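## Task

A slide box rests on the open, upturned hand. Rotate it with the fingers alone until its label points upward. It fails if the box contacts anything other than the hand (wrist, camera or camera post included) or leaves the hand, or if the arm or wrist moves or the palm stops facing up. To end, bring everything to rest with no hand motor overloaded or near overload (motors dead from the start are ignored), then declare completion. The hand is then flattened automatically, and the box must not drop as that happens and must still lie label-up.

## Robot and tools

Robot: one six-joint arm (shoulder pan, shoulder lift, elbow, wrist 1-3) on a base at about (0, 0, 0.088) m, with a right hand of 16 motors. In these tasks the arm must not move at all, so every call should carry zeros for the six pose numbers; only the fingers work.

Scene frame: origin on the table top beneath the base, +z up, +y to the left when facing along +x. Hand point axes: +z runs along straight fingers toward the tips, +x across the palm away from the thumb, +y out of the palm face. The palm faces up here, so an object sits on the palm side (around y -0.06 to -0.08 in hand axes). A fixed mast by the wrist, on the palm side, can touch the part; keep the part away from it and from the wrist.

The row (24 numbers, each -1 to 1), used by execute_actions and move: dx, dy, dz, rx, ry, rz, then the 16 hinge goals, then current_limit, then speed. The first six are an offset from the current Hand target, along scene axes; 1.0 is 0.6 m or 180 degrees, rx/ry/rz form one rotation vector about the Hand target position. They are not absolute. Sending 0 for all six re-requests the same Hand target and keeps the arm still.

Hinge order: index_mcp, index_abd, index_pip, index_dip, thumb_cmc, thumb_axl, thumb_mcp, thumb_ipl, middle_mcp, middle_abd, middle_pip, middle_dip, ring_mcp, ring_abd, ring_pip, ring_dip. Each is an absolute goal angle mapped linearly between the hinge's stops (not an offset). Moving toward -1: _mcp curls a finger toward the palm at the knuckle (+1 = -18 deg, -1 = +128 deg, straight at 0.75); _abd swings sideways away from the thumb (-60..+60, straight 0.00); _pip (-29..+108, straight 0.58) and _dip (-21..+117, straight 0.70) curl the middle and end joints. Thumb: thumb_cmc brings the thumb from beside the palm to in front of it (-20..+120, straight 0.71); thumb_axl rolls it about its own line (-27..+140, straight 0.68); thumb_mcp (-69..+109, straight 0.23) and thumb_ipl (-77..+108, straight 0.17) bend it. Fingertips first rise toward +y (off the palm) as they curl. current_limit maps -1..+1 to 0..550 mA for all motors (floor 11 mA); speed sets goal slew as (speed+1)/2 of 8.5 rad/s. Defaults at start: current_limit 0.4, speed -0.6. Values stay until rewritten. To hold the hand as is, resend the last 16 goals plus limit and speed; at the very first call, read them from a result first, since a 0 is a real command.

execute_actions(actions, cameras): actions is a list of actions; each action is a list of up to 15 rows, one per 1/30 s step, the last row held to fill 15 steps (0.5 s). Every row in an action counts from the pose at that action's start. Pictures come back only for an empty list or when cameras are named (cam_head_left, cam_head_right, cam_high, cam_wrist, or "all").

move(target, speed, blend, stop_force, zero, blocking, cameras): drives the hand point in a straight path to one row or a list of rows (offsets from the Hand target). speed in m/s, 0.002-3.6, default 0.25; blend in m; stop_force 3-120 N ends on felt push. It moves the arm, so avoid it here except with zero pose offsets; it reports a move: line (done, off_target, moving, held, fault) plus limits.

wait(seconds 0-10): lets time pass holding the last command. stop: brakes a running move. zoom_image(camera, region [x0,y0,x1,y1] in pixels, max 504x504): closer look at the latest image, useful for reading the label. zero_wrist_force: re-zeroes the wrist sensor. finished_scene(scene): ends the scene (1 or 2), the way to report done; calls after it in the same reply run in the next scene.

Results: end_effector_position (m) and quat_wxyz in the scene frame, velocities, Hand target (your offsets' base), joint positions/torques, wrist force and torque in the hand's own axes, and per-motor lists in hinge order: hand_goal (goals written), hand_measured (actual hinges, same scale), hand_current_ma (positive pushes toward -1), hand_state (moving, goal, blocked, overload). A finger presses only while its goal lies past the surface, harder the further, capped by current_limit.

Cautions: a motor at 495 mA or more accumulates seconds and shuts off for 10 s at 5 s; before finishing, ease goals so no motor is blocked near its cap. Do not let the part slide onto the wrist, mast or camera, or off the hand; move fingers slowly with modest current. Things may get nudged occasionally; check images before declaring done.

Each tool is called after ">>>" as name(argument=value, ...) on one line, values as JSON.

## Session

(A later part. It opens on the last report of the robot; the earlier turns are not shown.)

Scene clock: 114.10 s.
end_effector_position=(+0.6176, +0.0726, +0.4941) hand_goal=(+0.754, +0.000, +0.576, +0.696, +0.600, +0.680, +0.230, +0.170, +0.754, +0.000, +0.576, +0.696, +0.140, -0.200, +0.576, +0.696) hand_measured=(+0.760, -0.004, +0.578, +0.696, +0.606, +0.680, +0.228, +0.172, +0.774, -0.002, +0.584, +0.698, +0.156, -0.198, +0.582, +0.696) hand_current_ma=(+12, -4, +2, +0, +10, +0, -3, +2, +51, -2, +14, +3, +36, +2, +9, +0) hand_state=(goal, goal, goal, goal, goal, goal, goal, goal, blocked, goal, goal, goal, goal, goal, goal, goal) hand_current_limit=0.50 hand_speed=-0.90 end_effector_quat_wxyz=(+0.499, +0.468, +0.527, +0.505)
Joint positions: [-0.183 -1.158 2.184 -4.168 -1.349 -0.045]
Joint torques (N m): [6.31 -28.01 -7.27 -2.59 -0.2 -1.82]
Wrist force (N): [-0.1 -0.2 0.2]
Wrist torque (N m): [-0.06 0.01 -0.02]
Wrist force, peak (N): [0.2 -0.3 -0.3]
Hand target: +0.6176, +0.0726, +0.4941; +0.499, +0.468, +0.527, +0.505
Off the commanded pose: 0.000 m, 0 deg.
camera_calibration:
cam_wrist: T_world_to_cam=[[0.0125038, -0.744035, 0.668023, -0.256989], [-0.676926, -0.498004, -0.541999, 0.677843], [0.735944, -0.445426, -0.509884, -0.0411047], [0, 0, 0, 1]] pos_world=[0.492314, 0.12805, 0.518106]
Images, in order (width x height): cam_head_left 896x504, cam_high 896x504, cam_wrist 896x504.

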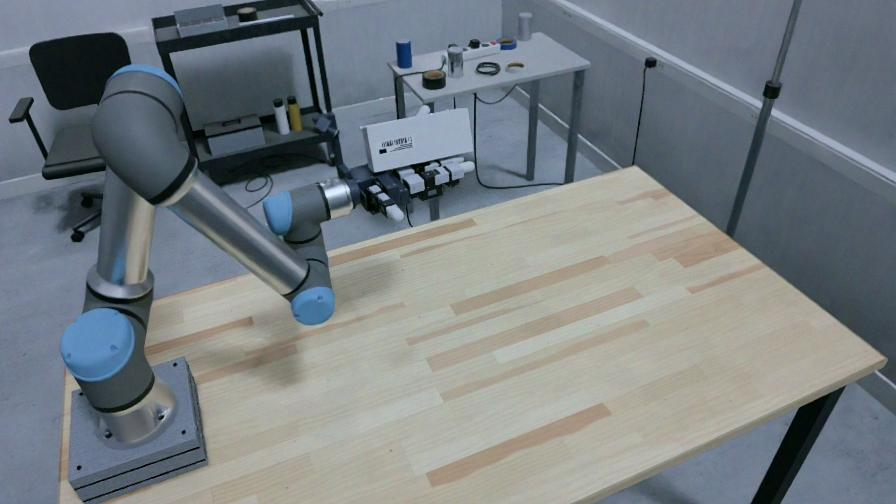

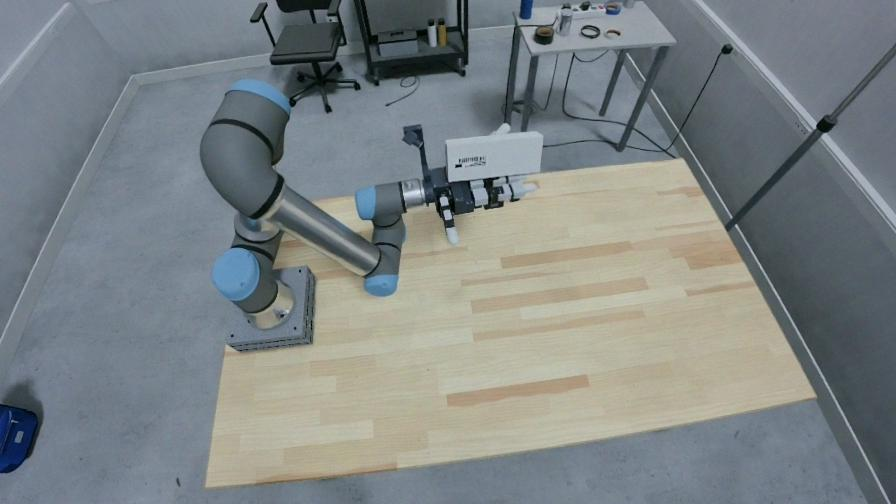

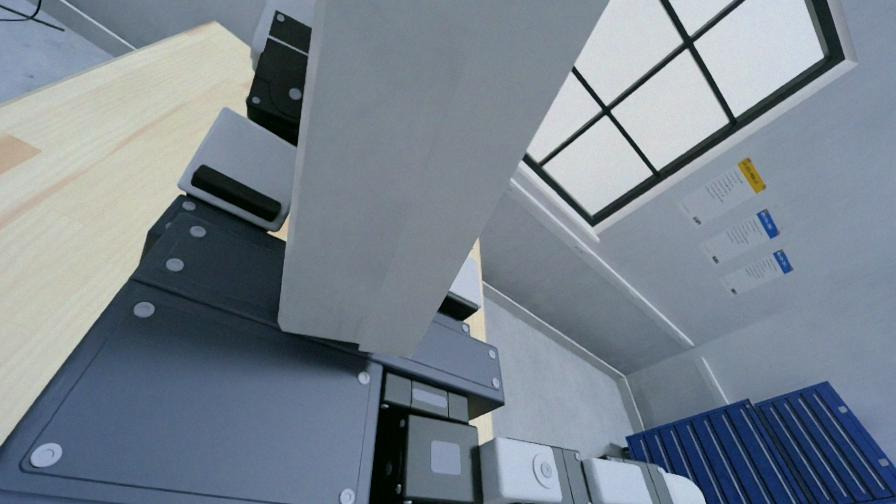

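>>> execute_actions(actions=[[[0,0,0,0,0,0,0.754,0,0.576,0.696,0.60,0.68,0.23,0.17,0.754,0,0.576,0.696,0.26,-0.2,0.576,0.696,0.5,-0.975]],[[0,0,0,0,0,0,0.754,0,0.576,0.696,0.60,0.68,0.23,0.17,0.754,0,0.576,0.696,0.26,-0.2,0.576,0.696,0.5,-0.975]],[[0,0,0,0,0,0,0.754,0,0.576,0.696,0.60,0.68,0.23,0.17,0.754,0,0.576,0.696,0.26,-0.2,0.576,0.696,0.5,-0.975]]], cameras=["cam_wrist","cam_high","cam_head_left"])

>>> zoom_image(camera="cam_wrist", region=[250, 0, 750, 400])

>>> zoom_image(camera="cam_head_left", region=[350, 90, 490, 220])

>>> zoom_image(camera="cam_high", region=[420, 110, 560, 230])

Scene clock: 119.30 s.
end_effector_position=(+0.6176, +0.0726, +0.4941) hand_goal=(+0.754, +0.000, +0.576, +0.696, +0.600, +0.680, +0.230, +0.170, +0.754, +0.000, +0.576, +0.696, +0.260, -0.200, +0.576, +0.696) hand_measured=(+0.760, -0.004, +0.578, +0.696, +0.606, +0.680, +0.228, +0.172, +0.774, -0.002, +0.584, +0.698, +0.266, -0.198, +0.582, +0.696) hand_current_ma=(+12, -4, +2, +0, +10, +0, -3, +2, +51, -2, +14, +3, +9, +1, +9, +0) hand_state=(goal, goal, goal, goal, goal, goal, goal, goal, blocked, goal, goal, goal, goal, goal, goal, goal) hand_current_limit=0.50 hand_speed=-0.97 end_effector_quat_wxyz=(+0.499, +0.468, +0.527, +0.505)
Joint positions: [-0.183 -1.158 2.184 -4.168 -1.349 -0.045]
Joint torques (N m): [6.22 -28.02 -7.47 -2.49 -0.2 -1.86]
Wrist force (N): [-0.1 0.0 0.1]
Wrist torque (N m): [-0.02 0.01 -0.02]
Wrist force, peak (N): [-0.5 0.0 -0.2]
Hand target: +0.6176, +0.0726, +0.4941; +0.499, +0.468, +0.527, +0.505
Off the commanded pose: 0.000 m, 0 deg.
camera_calibration:
cam_wrist: T_world_to_cam=[[0.0125038, -0.744035, 0.668023, -0.256989], [-0.676926, -0.498004, -0.541999, 0.677843], [0.735944, -0.445426, -0.509884, -0.0411047], [0, 0, 0, 1]] pos_world=[0.492314, 0.12805, 0.518106]
Images, in order (width x height): cam_head_left 896x504, cam_high 896x504, cam_wrist 896x504.

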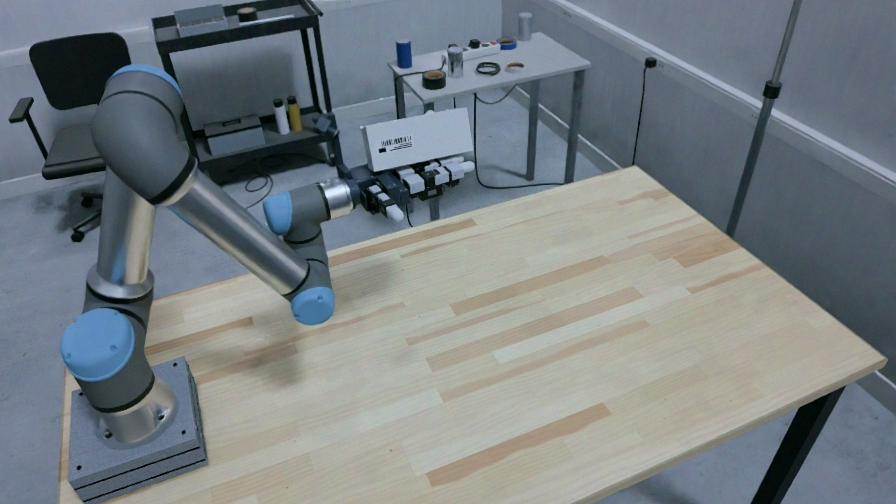

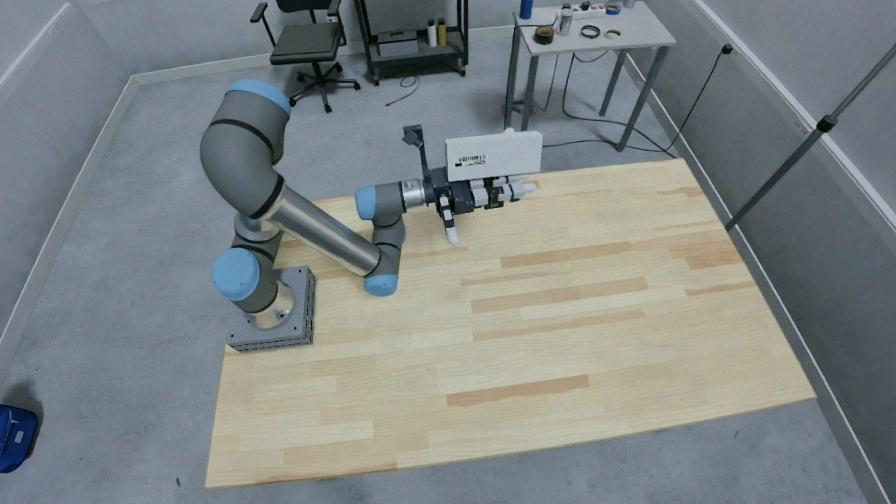

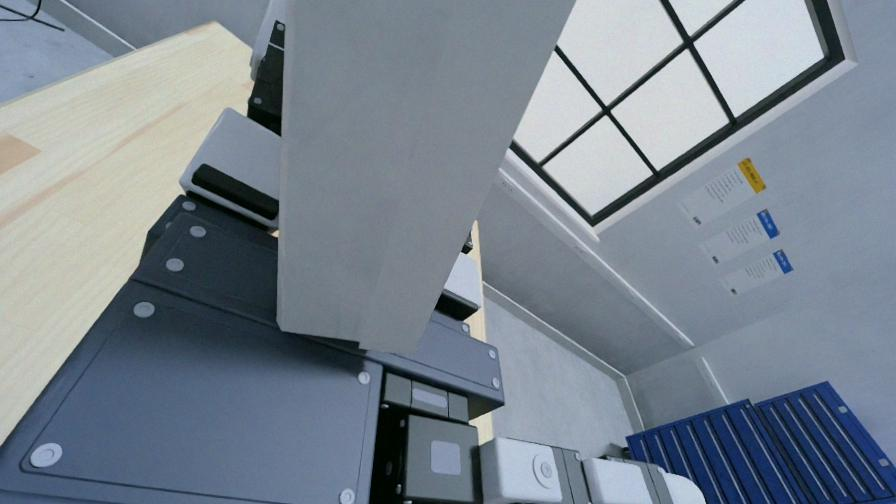

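Scaled by 1.008.

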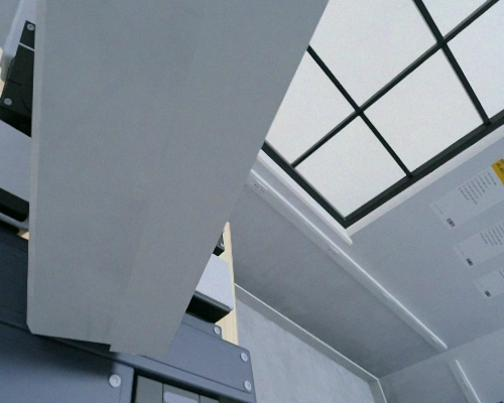

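Scaled by 3.600.

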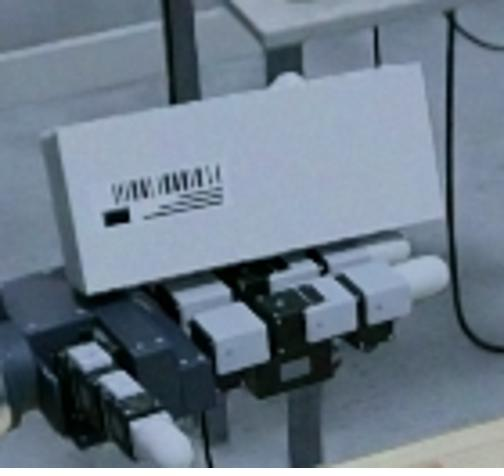

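Scaled by 3.600.

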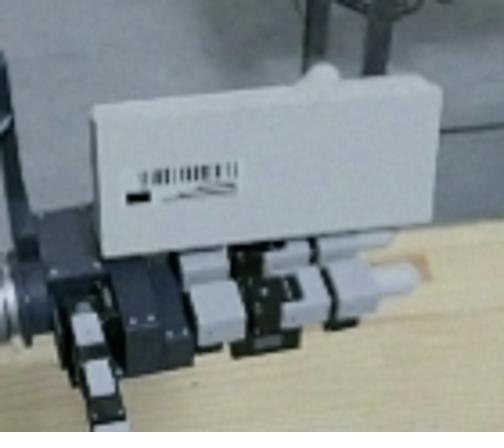

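>>> execute_actions(actions=[[[0,0,0,0,0,0,0.754,0,0.576,0.696,0.60,0.68,0.23,0.17,0.754,0,0.576,0.696,0.36,-0.2,0.576,0.696,0.5,-0.975]],[[0,0,0,0,0,0,0.754,0,0.576,0.696,0.60,0.68,0.23,0.17,0.754,0,0.576,0.696,0.36,-0.2,0.576,0.696,0.5,-0.975]],[[0,0,0,0,0,0,0.754,0,0.576,0.696,0.60,0.68,0.23,0.17,0.754,0,0.576,0.696,0.36,-0.2,0.576,0.696,0.5,-0.975]]], cameras=["cam_wrist","cam_high","cam_head_left"])

>>> zoom_image(camera="cam_wrist", region=[250, 0, 750, 400])

>>> zoom_image(camera="cam_head_left", region=[350, 90, 490, 220])

>>> zoom_image(camera="cam_high", region=[420, 110, 560, 230])

Scene clock: 121.70 s.
end_effector_position=(+0.6176, +0.0726, +0.4941) hand_goal=(+0.754, +0.000, +0.576, +0.696, +0.600, +0.680, +0.230, +0.170, +0.754, +0.000, +0.576, +0.696, +0.360, -0.200, +0.576, +0.696) hand_measured=(+0.760, -0.004, +0.578, +0.696, +0.606, +0.680, +0.228, +0.172, +0.774, -0.002, +0.584, +0.698, +0.366, -0.200, +0.582, +0.696) hand_current_ma=(+12, -4, +2, +0, +10, +0, -3, +2, +51, -2, +14, +3, +10, +0, +9, +0) hand_state=(goal, goal, goal, goal, goal, goal, goal, goal, blocked, goal, goal, goal, goal, goal, goal, goal) hand_current_limit=0.50 hand_speed=-0.97 end_effector_quat_wxyz=(+0.499, +0.468, +0.527, +0.505)
Joint positions: [-0.183 -1.158 2.184 -4.168 -1.349 -0.045]
Joint torques (N m): [6.78 -27.94 -7.14 -2.38 -0.13 -1.82]
Wrist force (N): [-0.2 -0.2 0.1]
Wrist torque (N m): [-0.04 0.03 -0.03]
Wrist force, peak (N): [0.1 -0.5 0.1]
Hand target: +0.6176, +0.0726, +0.4941; +0.499, +0.468, +0.527, +0.505
Off the commanded pose: 0.000 m, 0 deg.
camera_calibration:
cam_wrist: T_world_to_cam=[[0.0125038, -0.744035, 0.668023, -0.256989], [-0.676926, -0.498004, -0.541999, 0.677843], [0.735944, -0.445426, -0.509884, -0.0411047], [0, 0, 0, 1]] pos_world=[0.492314, 0.12805, 0.518106]
Images, in order (width x height): cam_head_left 896x504, cam_high 896x504, cam_wrist 896x504.

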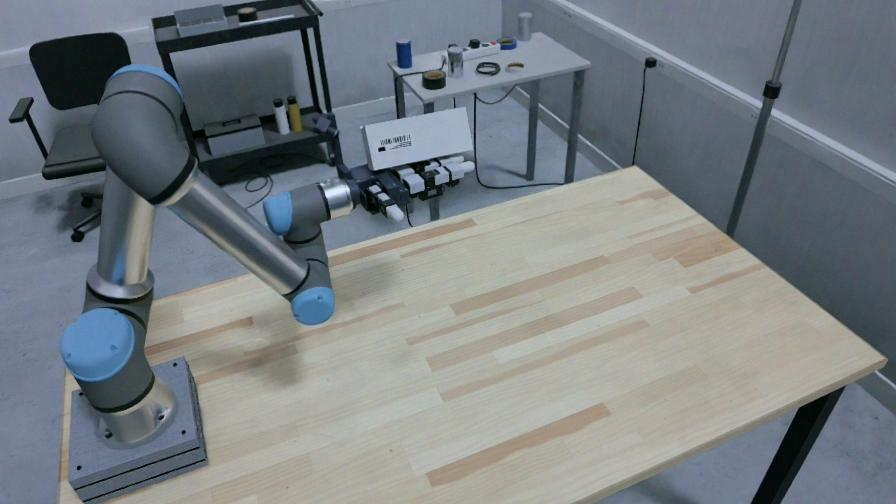

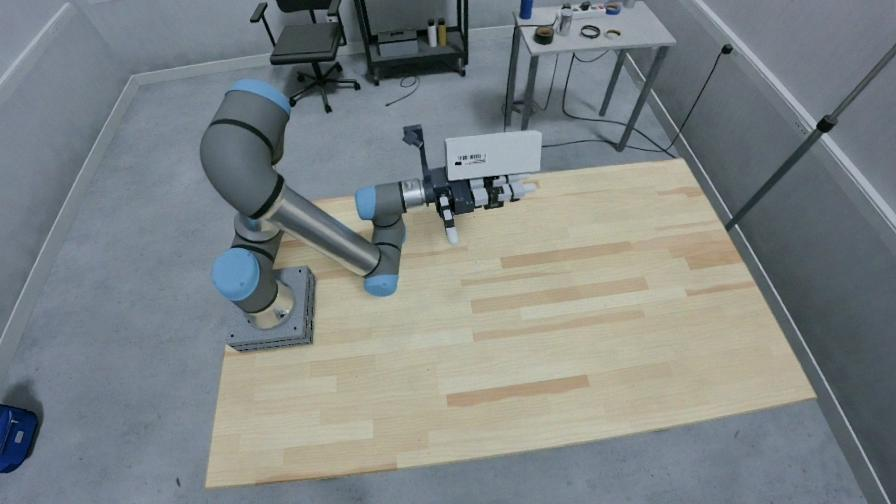

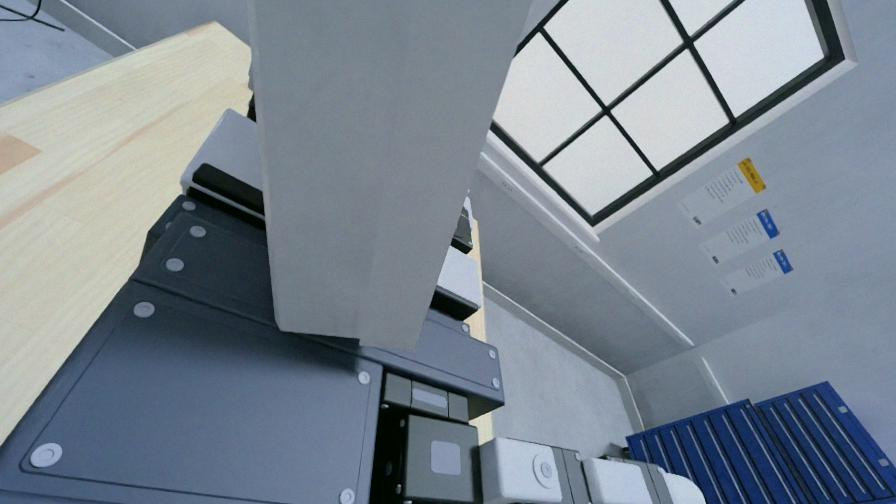

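Scaled by 1.008.

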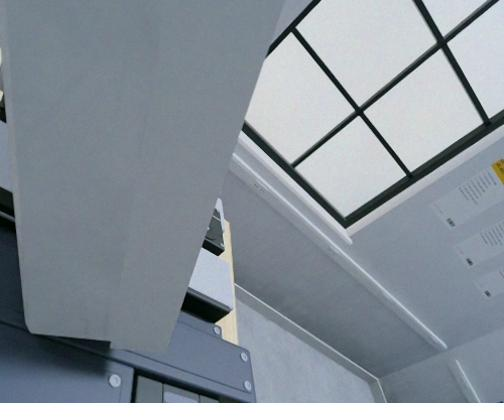

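Scaled by 3.600.

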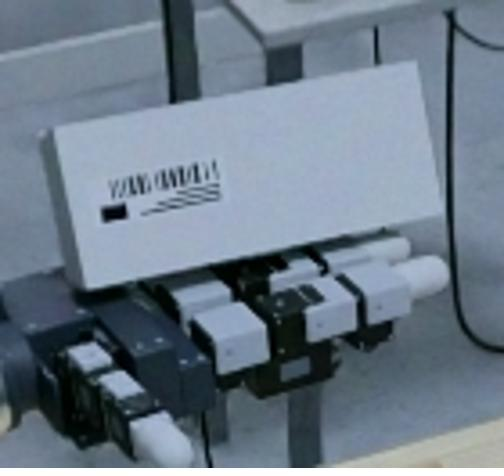

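Scaled by 3.600.

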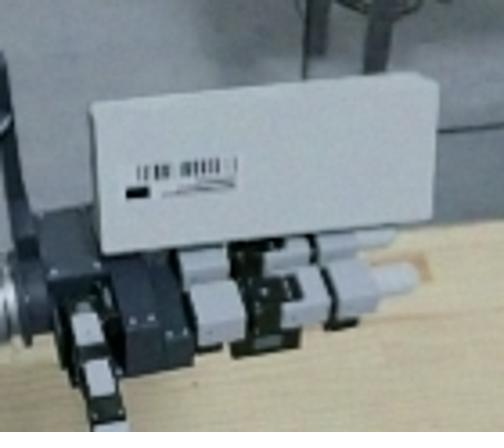

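>>> execute_actions(actions=[[[0,0,0,0,0,0,0.754,0,0.576,0.696,0.60,0.68,0.23,0.17,0.754,0,0.576,0.696,0.44,-0.2,0.576,0.696,0.5,-0.98]],[[0,0,0,0,0,0,0.754,0,0.576,0.696,0.60,0.68,0.23,0.17,0.754,0,0.576,0.696,0.44,-0.2,0.576,0.696,0.5,-0.98]],[[0,0,0,0,0,0,0.754,0,0.576,0.696,0.60,0.68,0.23,0.17,0.754,0,0.576,0.696,0.44,-0.2,0.576,0.696,0.5,-0.98]]], cameras=["cam_wrist","cam_high","cam_head_left"])

>>> zoom_image(camera="cam_wrist", region=[250, 0, 750, 400])

>>> zoom_image(camera="cam_head_left", region=[350, 90, 490, 220])

>>> zoom_image(camera="cam_high", region=[420, 110, 560, 230])

Scene clock: 124.47 s.
end_effector_position=(+0.6176, +0.0726, +0.4941) hand_goal=(+0.754, +0.000, +0.576, +0.696, +0.600, +0.680, +0.230, +0.170, +0.754, +0.000, +0.576, +0.696, +0.440, -0.200, +0.576, +0.696) hand_measured=(+0.760, -0.004, +0.578, +0.696, +0.606, +0.680, +0.228, +0.172, +0.774, +0.000, +0.584, +0.698, +0.446, -0.202, +0.582, +0.696) hand_current_ma=(+12, -4, +2, +0, +10, +0, -3, +2, +51, +0, +14, +3, +12, -1, +9, +0) hand_state=(goal, goal, goal, goal, goal, goal, goal, goal, blocked, goal, goal, goal, goal, goal, goal, goal) hand_current_limit=0.50 hand_speed=-0.98 end_effector_quat_wxyz=(+0.499, +0.468, +0.527, +0.505)
Joint positions: [-0.183 -1.158 2.184 -4.168 -1.349 -0.045]
Joint torques (N m): [6.56 -27.41 -7.68 -2.32 -0.1 -1.82]
Wrist force (N): [-0.1 -0.2 0.1]
Wrist torque (N m): [-0.04 0.01 -0.03]
Wrist force, peak (N): [-0.2 -0.2 0.4]
Hand target: +0.6176, +0.0726, +0.4941; +0.499, +0.468, +0.527, +0.505
Off the commanded pose: 0.000 m, 0 deg.
camera_calibration:
cam_wrist: T_world_to_cam=[[0.0125038, -0.744035, 0.668023, -0.256989], [-0.676926, -0.498004, -0.541999, 0.677843], [0.735944, -0.445426, -0.509884, -0.0411047], [0, 0, 0, 1]] pos_world=[0.492314, 0.12805, 0.518106]
Images, in order (width x height): cam_head_left 896x504, cam_high 896x504, cam_wrist 896x504.

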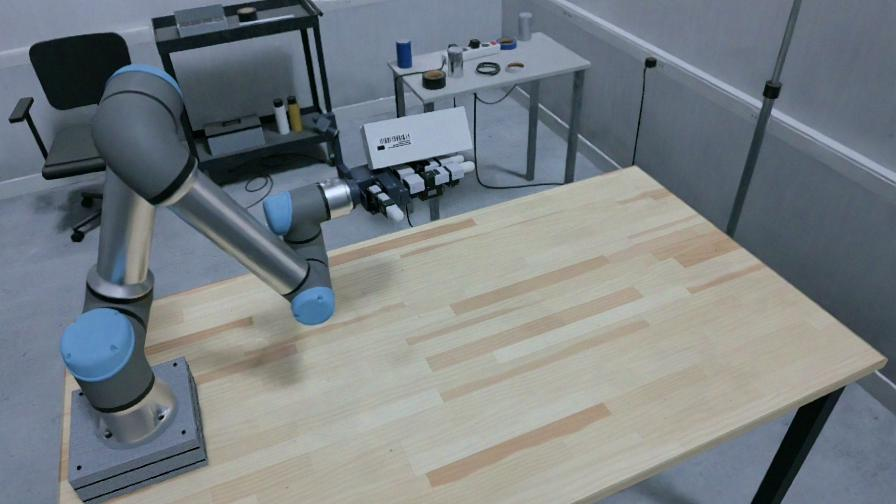

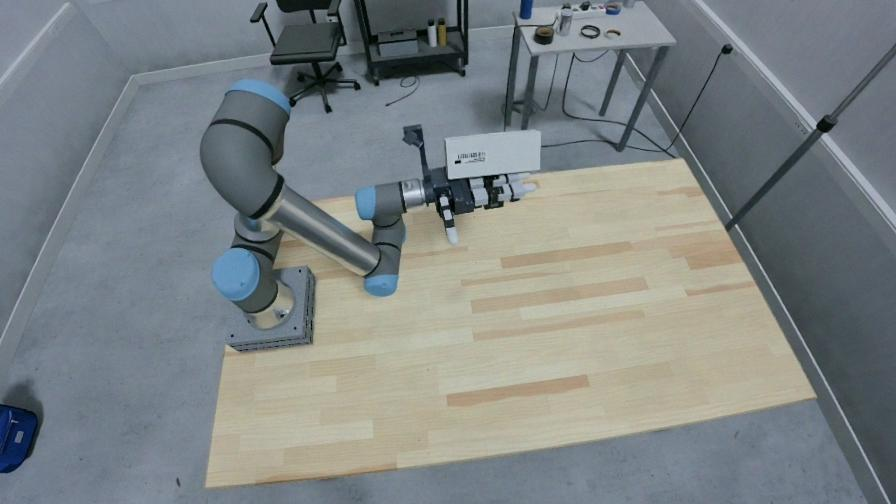

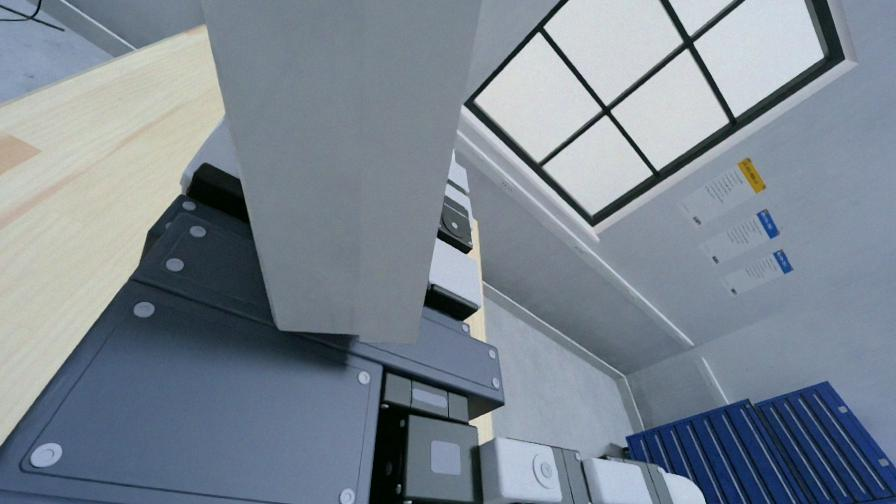

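Scaled by 1.008.

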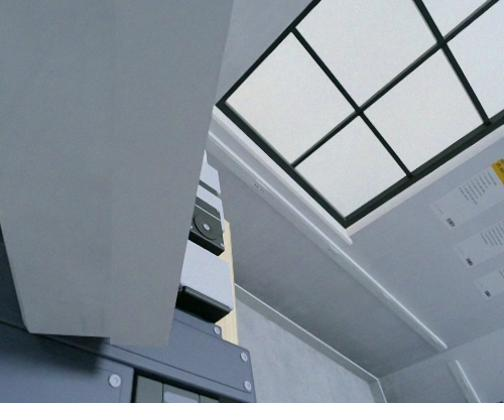

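Scaled by 3.600.

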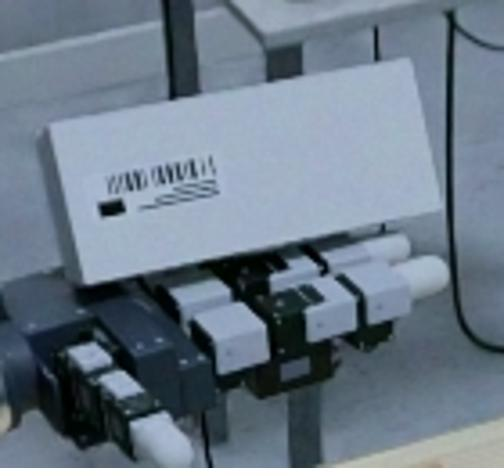

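Scaled by 3.600.

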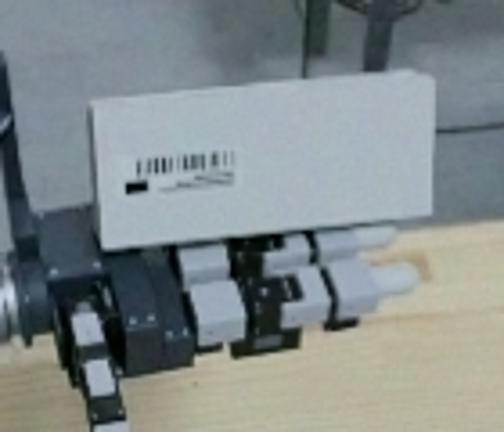

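>>> execute_actions(actions=[[[0,0,0,0,0,0,0.754,0,0.576,0.696,0.60,0.68,0.23,0.17,0.754,0,0.576,0.696,0.52,-0.2,0.576,0.696,0.5,-0.98]],[[0,0,0,0,0,0,0.754,0,0.576,0.696,0.60,0.68,0.23,0.17,0.754,0,0.576,0.696,0.52,-0.2,0.576,0.696,0.5,-0.98]],[[0,0,0,0,0,0,0.754,0,0.576,0.696,0.60,0.68,0.23,0.17,0.754,0,0.576,0.696,0.52,-0.2,0.576,0.696,0.5,-0.98]]], cameras=["cam_wrist","cam_high","cam_head_left"])

>>> zoom_image(camera="cam_wrist", region=[250, 0, 750, 400])

>>> zoom_image(camera="cam_head_left", region=[350, 90, 490, 220])

>>> zoom_image(camera="cam_high", region=[420, 110, 560, 230])

Scene clock: 128.20 s.
end_effector_position=(+0.6176, +0.0726, +0.4941) hand_goal=(+0.754, +0.000, +0.576, +0.696, +0.600, +0.680, +0.230, +0.170, +0.754, +0.000, +0.576, +0.696, +0.520, -0.200, +0.576, +0.696) hand_measured=(+0.760, -0.004, +0.578, +0.696, +0.606, +0.680, +0.228, +0.172, +0.774, +0.002, +0.584, +0.698, +0.528, -0.204, +0.582, +0.696) hand_current_ma=(+12, -4, +2, +0, +10, +0, -3, +2, +51, +3, +14, +3, +16, -5, +9, +0) hand_state=(goal, goal, goal, goal, goal, goal, goal, goal, blocked, goal, goal, goal, goal, goal, goal, goal) hand_current_limit=0.50 hand_speed=-0.98 end_effector_quat_wxyz=(+0.499, +0.468, +0.527, +0.505)
Joint positions: [-0.183 -1.158 2.184 -4.168 -1.349 -0.045]
Joint torques (N m): [6.19 -27.8 -7.37 -2.23 -0.02 -1.74]
Wrist force (N): [-0.2 -0.3 0.2]
Wrist torque (N m): [-0.05 0.02 -0.04]
Wrist force, peak (N): [0.1 -0.5 -0.1]
Hand target: +0.6176, +0.0726, +0.4941; +0.499, +0.468, +0.527, +0.505
Off the commanded pose: 0.000 m, 0 deg.
camera_calibration:
cam_wrist: T_world_to_cam=[[0.0125038, -0.744035, 0.668023, -0.256989], [-0.676926, -0.498004, -0.541999, 0.677843], [0.735944, -0.445426, -0.509884, -0.0411047], [0, 0, 0, 1]] pos_world=[0.492314, 0.12805, 0.518106]
Images, in order (width x height): cam_head_left 896x504, cam_high 896x504, cam_wrist 896x504.

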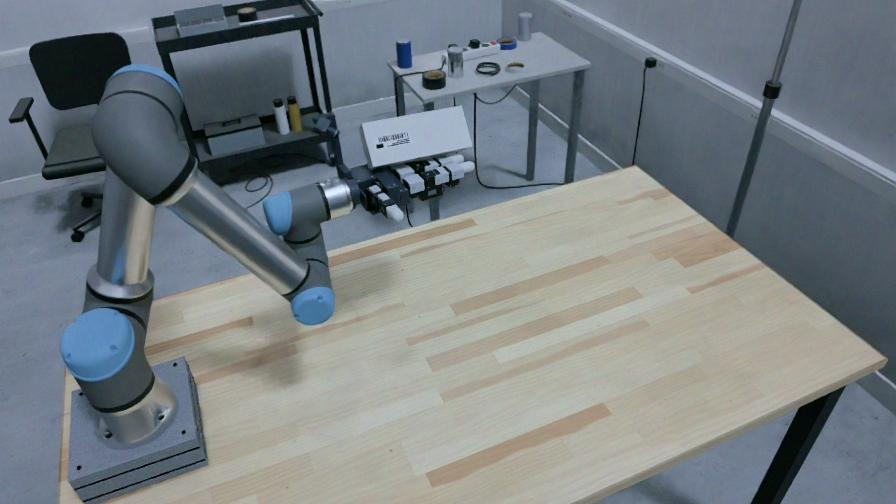

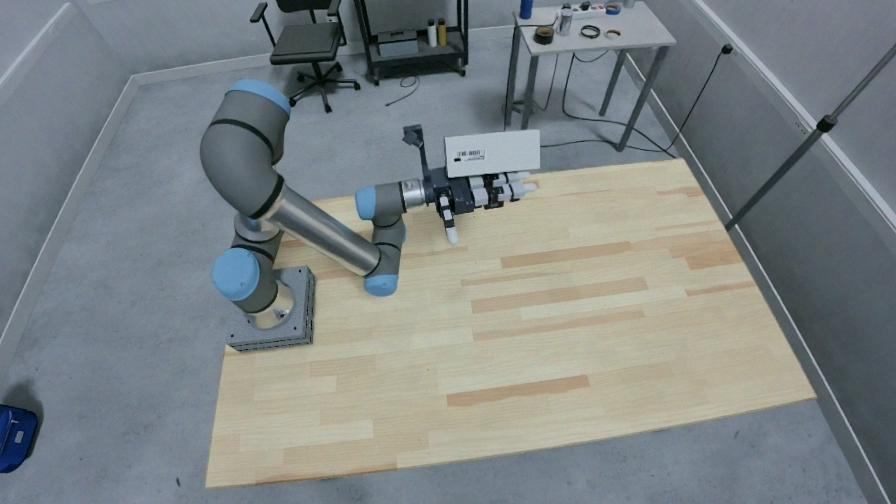

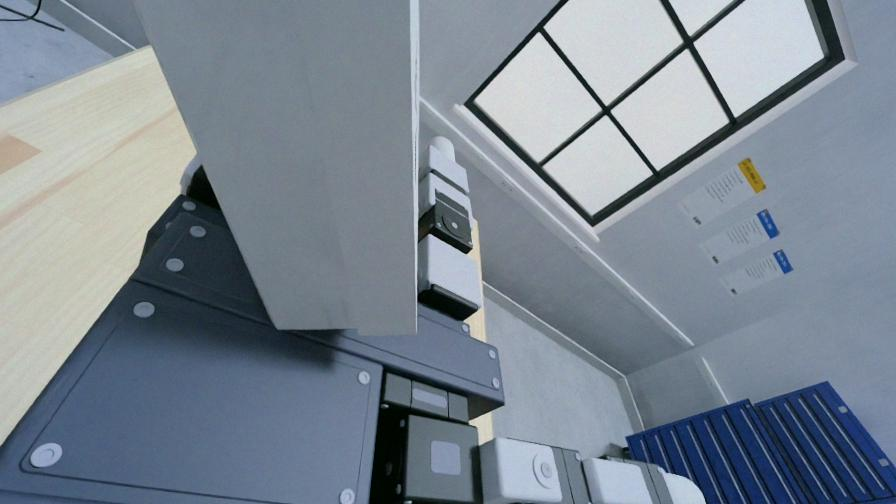

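Scaled by 1.008.

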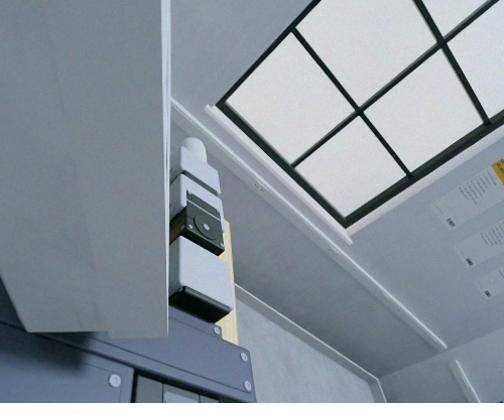

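Scaled by 3.600.

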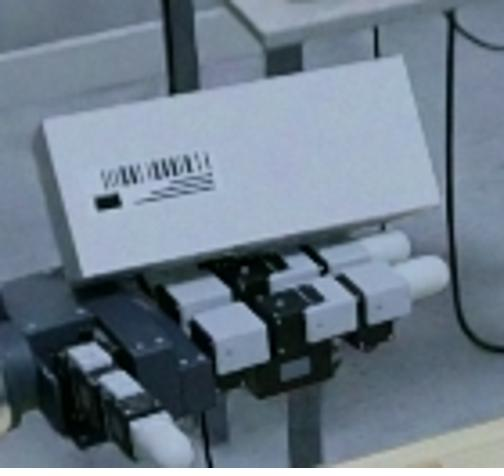

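Scaled by 3.600.

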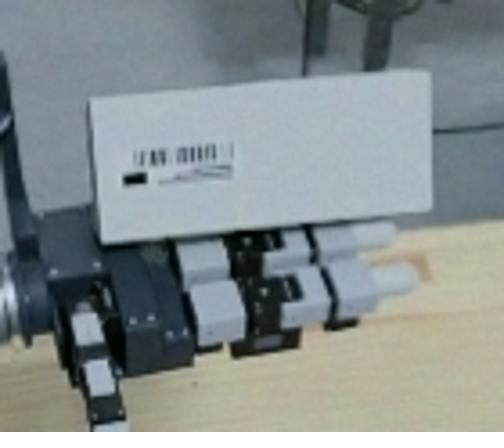

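>>> execute_actions(actions=[[[0,0,0,0,0,0,0.754,0,0.576,0.696,0.60,0.68,0.23,0.17,0.754,0,0.576,0.696,0.52,-0.1,0.576,0.696,0.5,-0.98]],[[0,0,0,0,0,0,0.754,0,0.576,0.696,0.60,0.68,0.23,0.17,0.754,0,0.576,0.696,0.52,-0.1,0.576,0.696,0.5,-0.98]],[[0,0,0,0,0,0,0.754,0,0.576,0.696,0.60,0.68,0.23,0.17,0.754,0,0.576,0.696,0.52,-0.1,0.576,0.696,0.5,-0.98]]], cameras=["cam_wrist","cam_high","cam_head_left"])

>>> zoom_image(camera="cam_wrist", region=[250, 0, 750, 400])

>>> zoom_image(camera="cam_head_left", region=[350, 90, 490, 220])

>>> zoom_image(camera="cam_high", region=[420, 110, 560, 230])

Scene clock: 130.87 s.
end_effector_position=(+0.6176, +0.0726, +0.4941) hand_goal=(+0.754, +0.000, +0.576, +0.696, +0.600, +0.680, +0.230, +0.170, +0.754, +0.000, +0.576, +0.696, +0.520, -0.100, +0.576, +0.696) hand_measured=(+0.760, -0.004, +0.578, +0.696, +0.606, +0.680, +0.228, +0.172, +0.774, +0.002, +0.584, +0.698, +0.528, -0.114, +0.582, +0.696) hand_current_ma=(+12, -4, +2, +0, +10, +0, -3, +2, +51, +3, +14, +3, +16, -22, +9, +0) hand_state=(goal, goal, goal, goal, goal, goal, goal, goal, blocked, goal, goal, goal, goal, goal, goal, goal) hand_current_limit=0.50 hand_speed=-0.98 end_effector_quat_wxyz=(+0.499, +0.468, +0.527, +0.505)
Joint positions: [-0.183 -1.158 2.184 -4.168 -1.349 -0.045]
Joint torques (N m): [6.45 -27.79 -7.37 -2.31 -0.05 -1.73]
Wrist force (N): [-0.4 0.1 0.0]
Wrist torque (N m): [0.00 0.05 -0.04]
Wrist force, peak (N): [-0.1 -0.2 0.3]
Hand target: +0.6176, +0.0726, +0.4941; +0.499, +0.468, +0.527, +0.505
Off the commanded pose: 0.000 m, 0 deg.
camera_calibration:
cam_wrist: T_world_to_cam=[[0.0125038, -0.744035, 0.668023, -0.256989], [-0.676926, -0.498004, -0.541999, 0.677843], [0.735944, -0.445426, -0.509884, -0.0411047], [0, 0, 0, 1]] pos_world=[0.492314, 0.12805, 0.518106]
Images, in order (width x height): cam_head_left 896x504, cam_high 896x504, cam_wrist 896x504.

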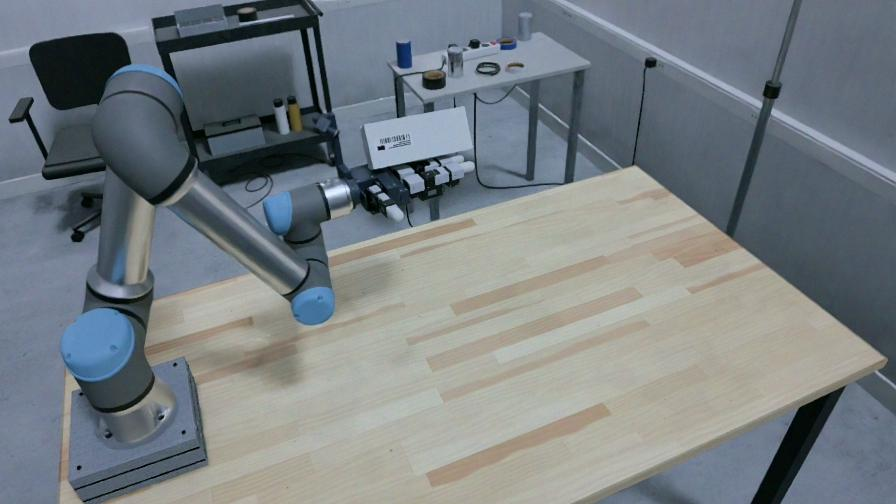

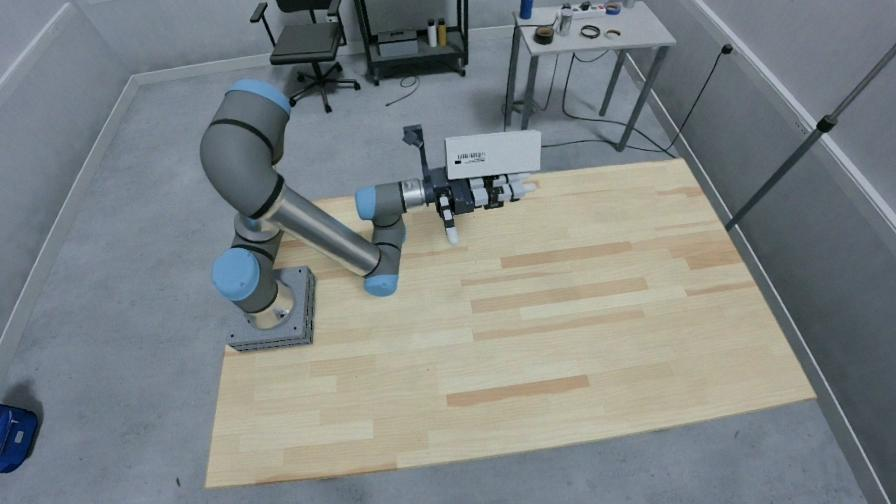

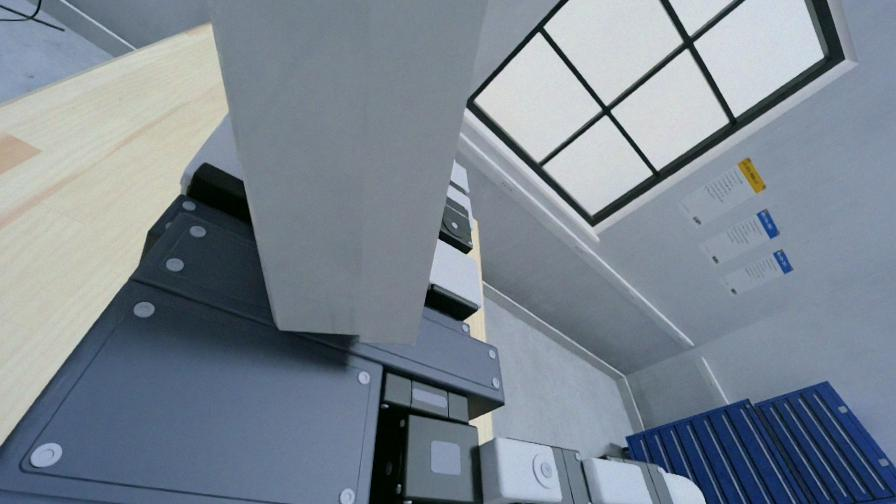

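Scaled by 1.008.

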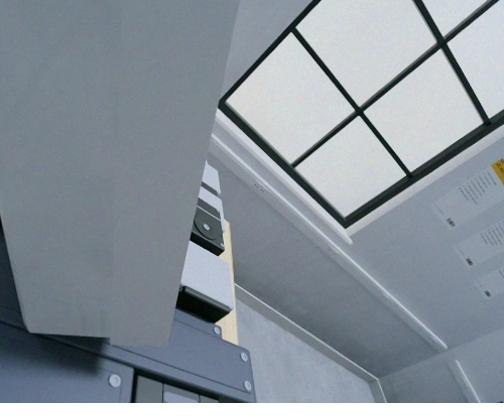

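Scaled by 3.600.

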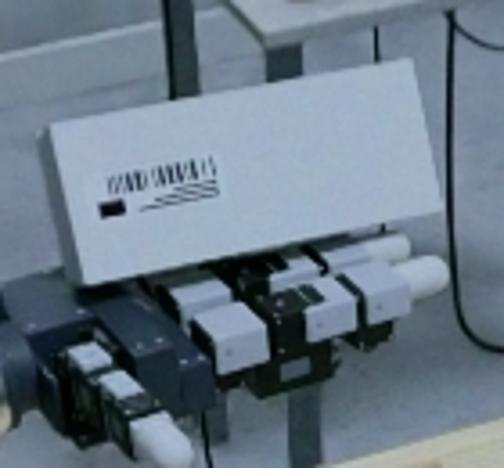

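Scaled by 3.600.

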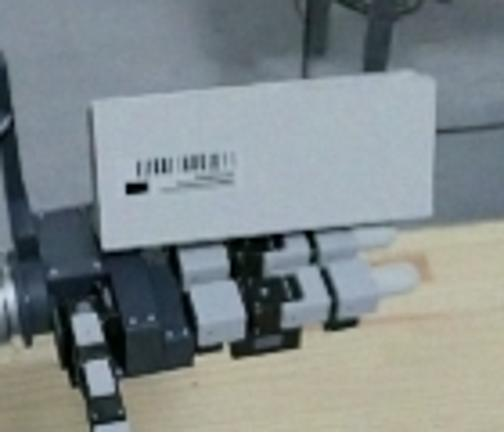

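>>> execute_actions(actions=[[[0,0,0,0,0,0,0.754,0,0.576,0.696,0.60,0.68,0.23,0.17,0.754,0,0.576,0.696,0.52,-0.2,0.576,0.696,0.5,-0.98]],[[0,0,0,0,0,0,0.754,0,0.576,0.696,0.60,0.68,0.23,0.17,0.754,0,0.576,0.696,0.52,-0.25,0.576,0.696,0.5,-0.98]],[[0,0,0,0,0,0,0.754,0,0.576,0.696,0.60,0.68,0.23,0.17,0.754,0,0.576,0.696,0.52,-0.25,0.576,0.696,0.5,-0.98]],[[0,0,0,0,0,0,0.754,0,0.576,0.696,0.60,0.68,0.23,0.17,0.754,0,0.576,0.696,0.52,-0.25,0.576,0.696,0.5,-0.98]]], cameras=["cam_wrist","cam_high","cam_head_left"])

>>> zoom_image(camera="cam_wrist", region=[250, 0, 750, 400])

>>> zoom_image(camera="cam_high", region=[420, 110, 560, 230])

Scene clock: 138.57 s.
end_effector_position=(+0.6176, +0.0726, +0.4941) hand_goal=(+0.754, +0.000, +0.576, +0.696, +0.600, +0.680, +0.230, +0.170, +0.754, +0.000, +0.576, +0.696, +0.520, -0.250, +0.576, +0.696) hand_measured=(+0.760, -0.004, +0.578, +0.696, +0.606, +0.680, +0.228, +0.172, +0.774, +0.002, +0.584, +0.698, +0.534, -0.250, +0.582, +0.696) hand_current_ma=(+12, -4, +2, +0, +10, +0, -3, +2, +51, +3, +14, +3, +29, +0, +9, +0) hand_state=(goal, goal, goal, goal, goal, goal, goal, goal, blocked, goal, goal, goal, goal, goal, goal, goal) hand_current_limit=0.50 hand_speed=-0.98 end_effector_quat_wxyz=(+0.499, +0.468, +0.527, +0.505)
Joint positions: [-0.183 -1.158 2.184 -4.168 -1.349 -0.045]
Joint torques (N m): [6.11 -26.86 -7.34 -2.13 -0.01 -1.78]
Wrist force (N): [-0.1 0.0 0.1]
Wrist torque (N m): [-0.02 0.01 -0.04]
Wrist force, peak (N): [0.0 -0.4 0.3]
Hand target: +0.6176, +0.0726, +0.4941; +0.499, +0.468, +0.527, +0.505
Off the commanded pose: 0.000 m, 0 deg.
camera_calibration:
cam_wrist: T_world_to_cam=[[0.0125038, -0.744035, 0.668023, -0.256989], [-0.676926, -0.498004, -0.541999, 0.677843], [0.735944, -0.445426, -0.509884, -0.0411047], [0, 0, 0, 1]] pos_world=[0.492314, 0.12805, 0.518106]
Images, in order (width x height): cam_head_left 896x504, cam_high 896x504, cam_wrist 896x504.

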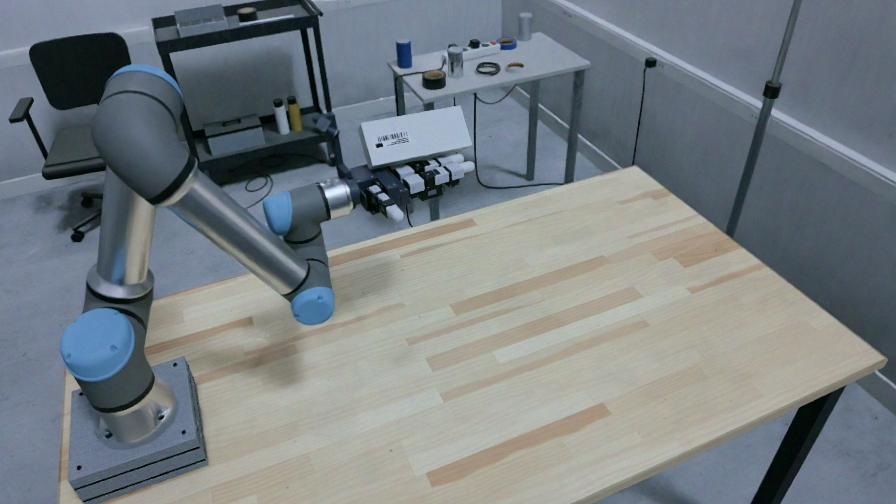

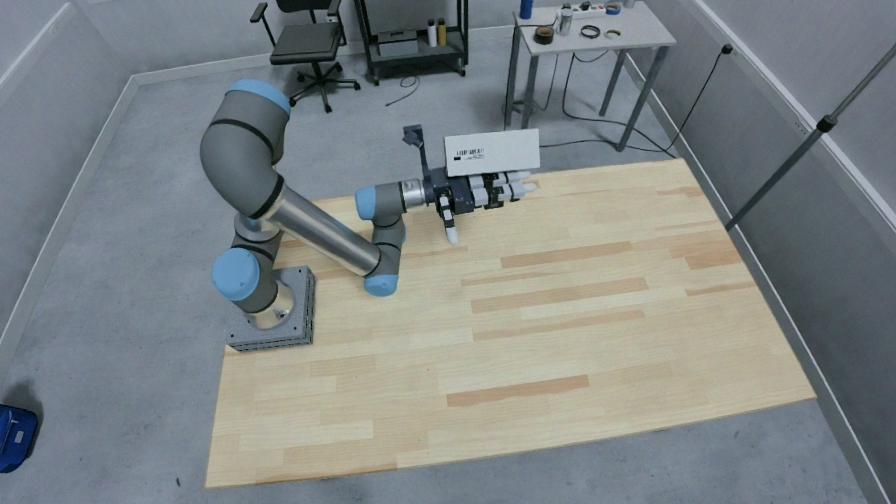

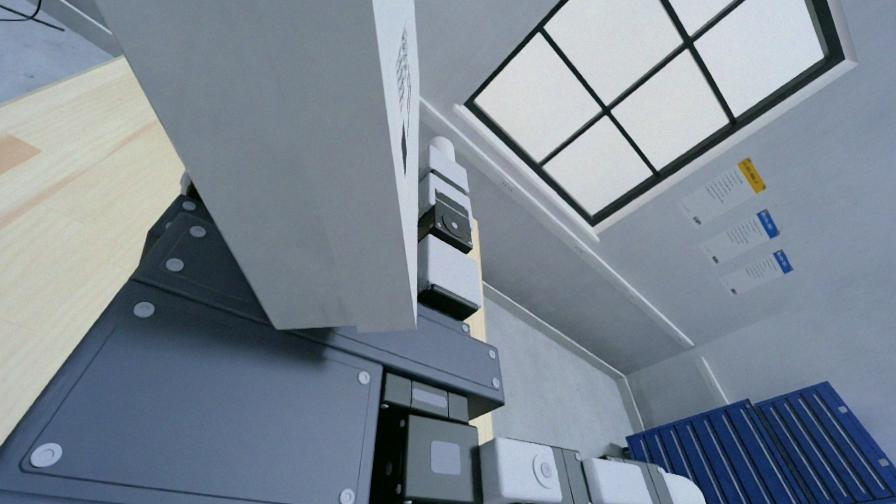

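Scaled by 1.008.

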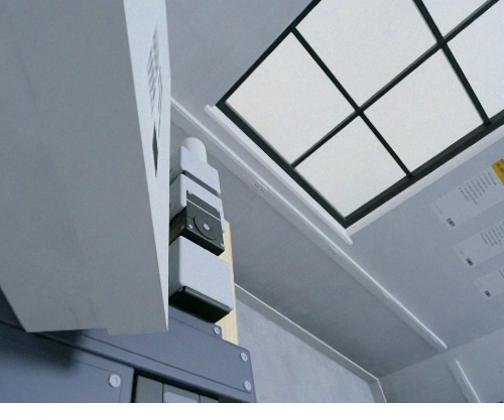

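Scaled by 3.600.

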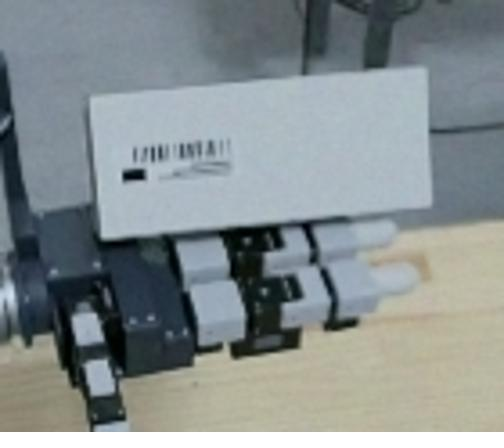

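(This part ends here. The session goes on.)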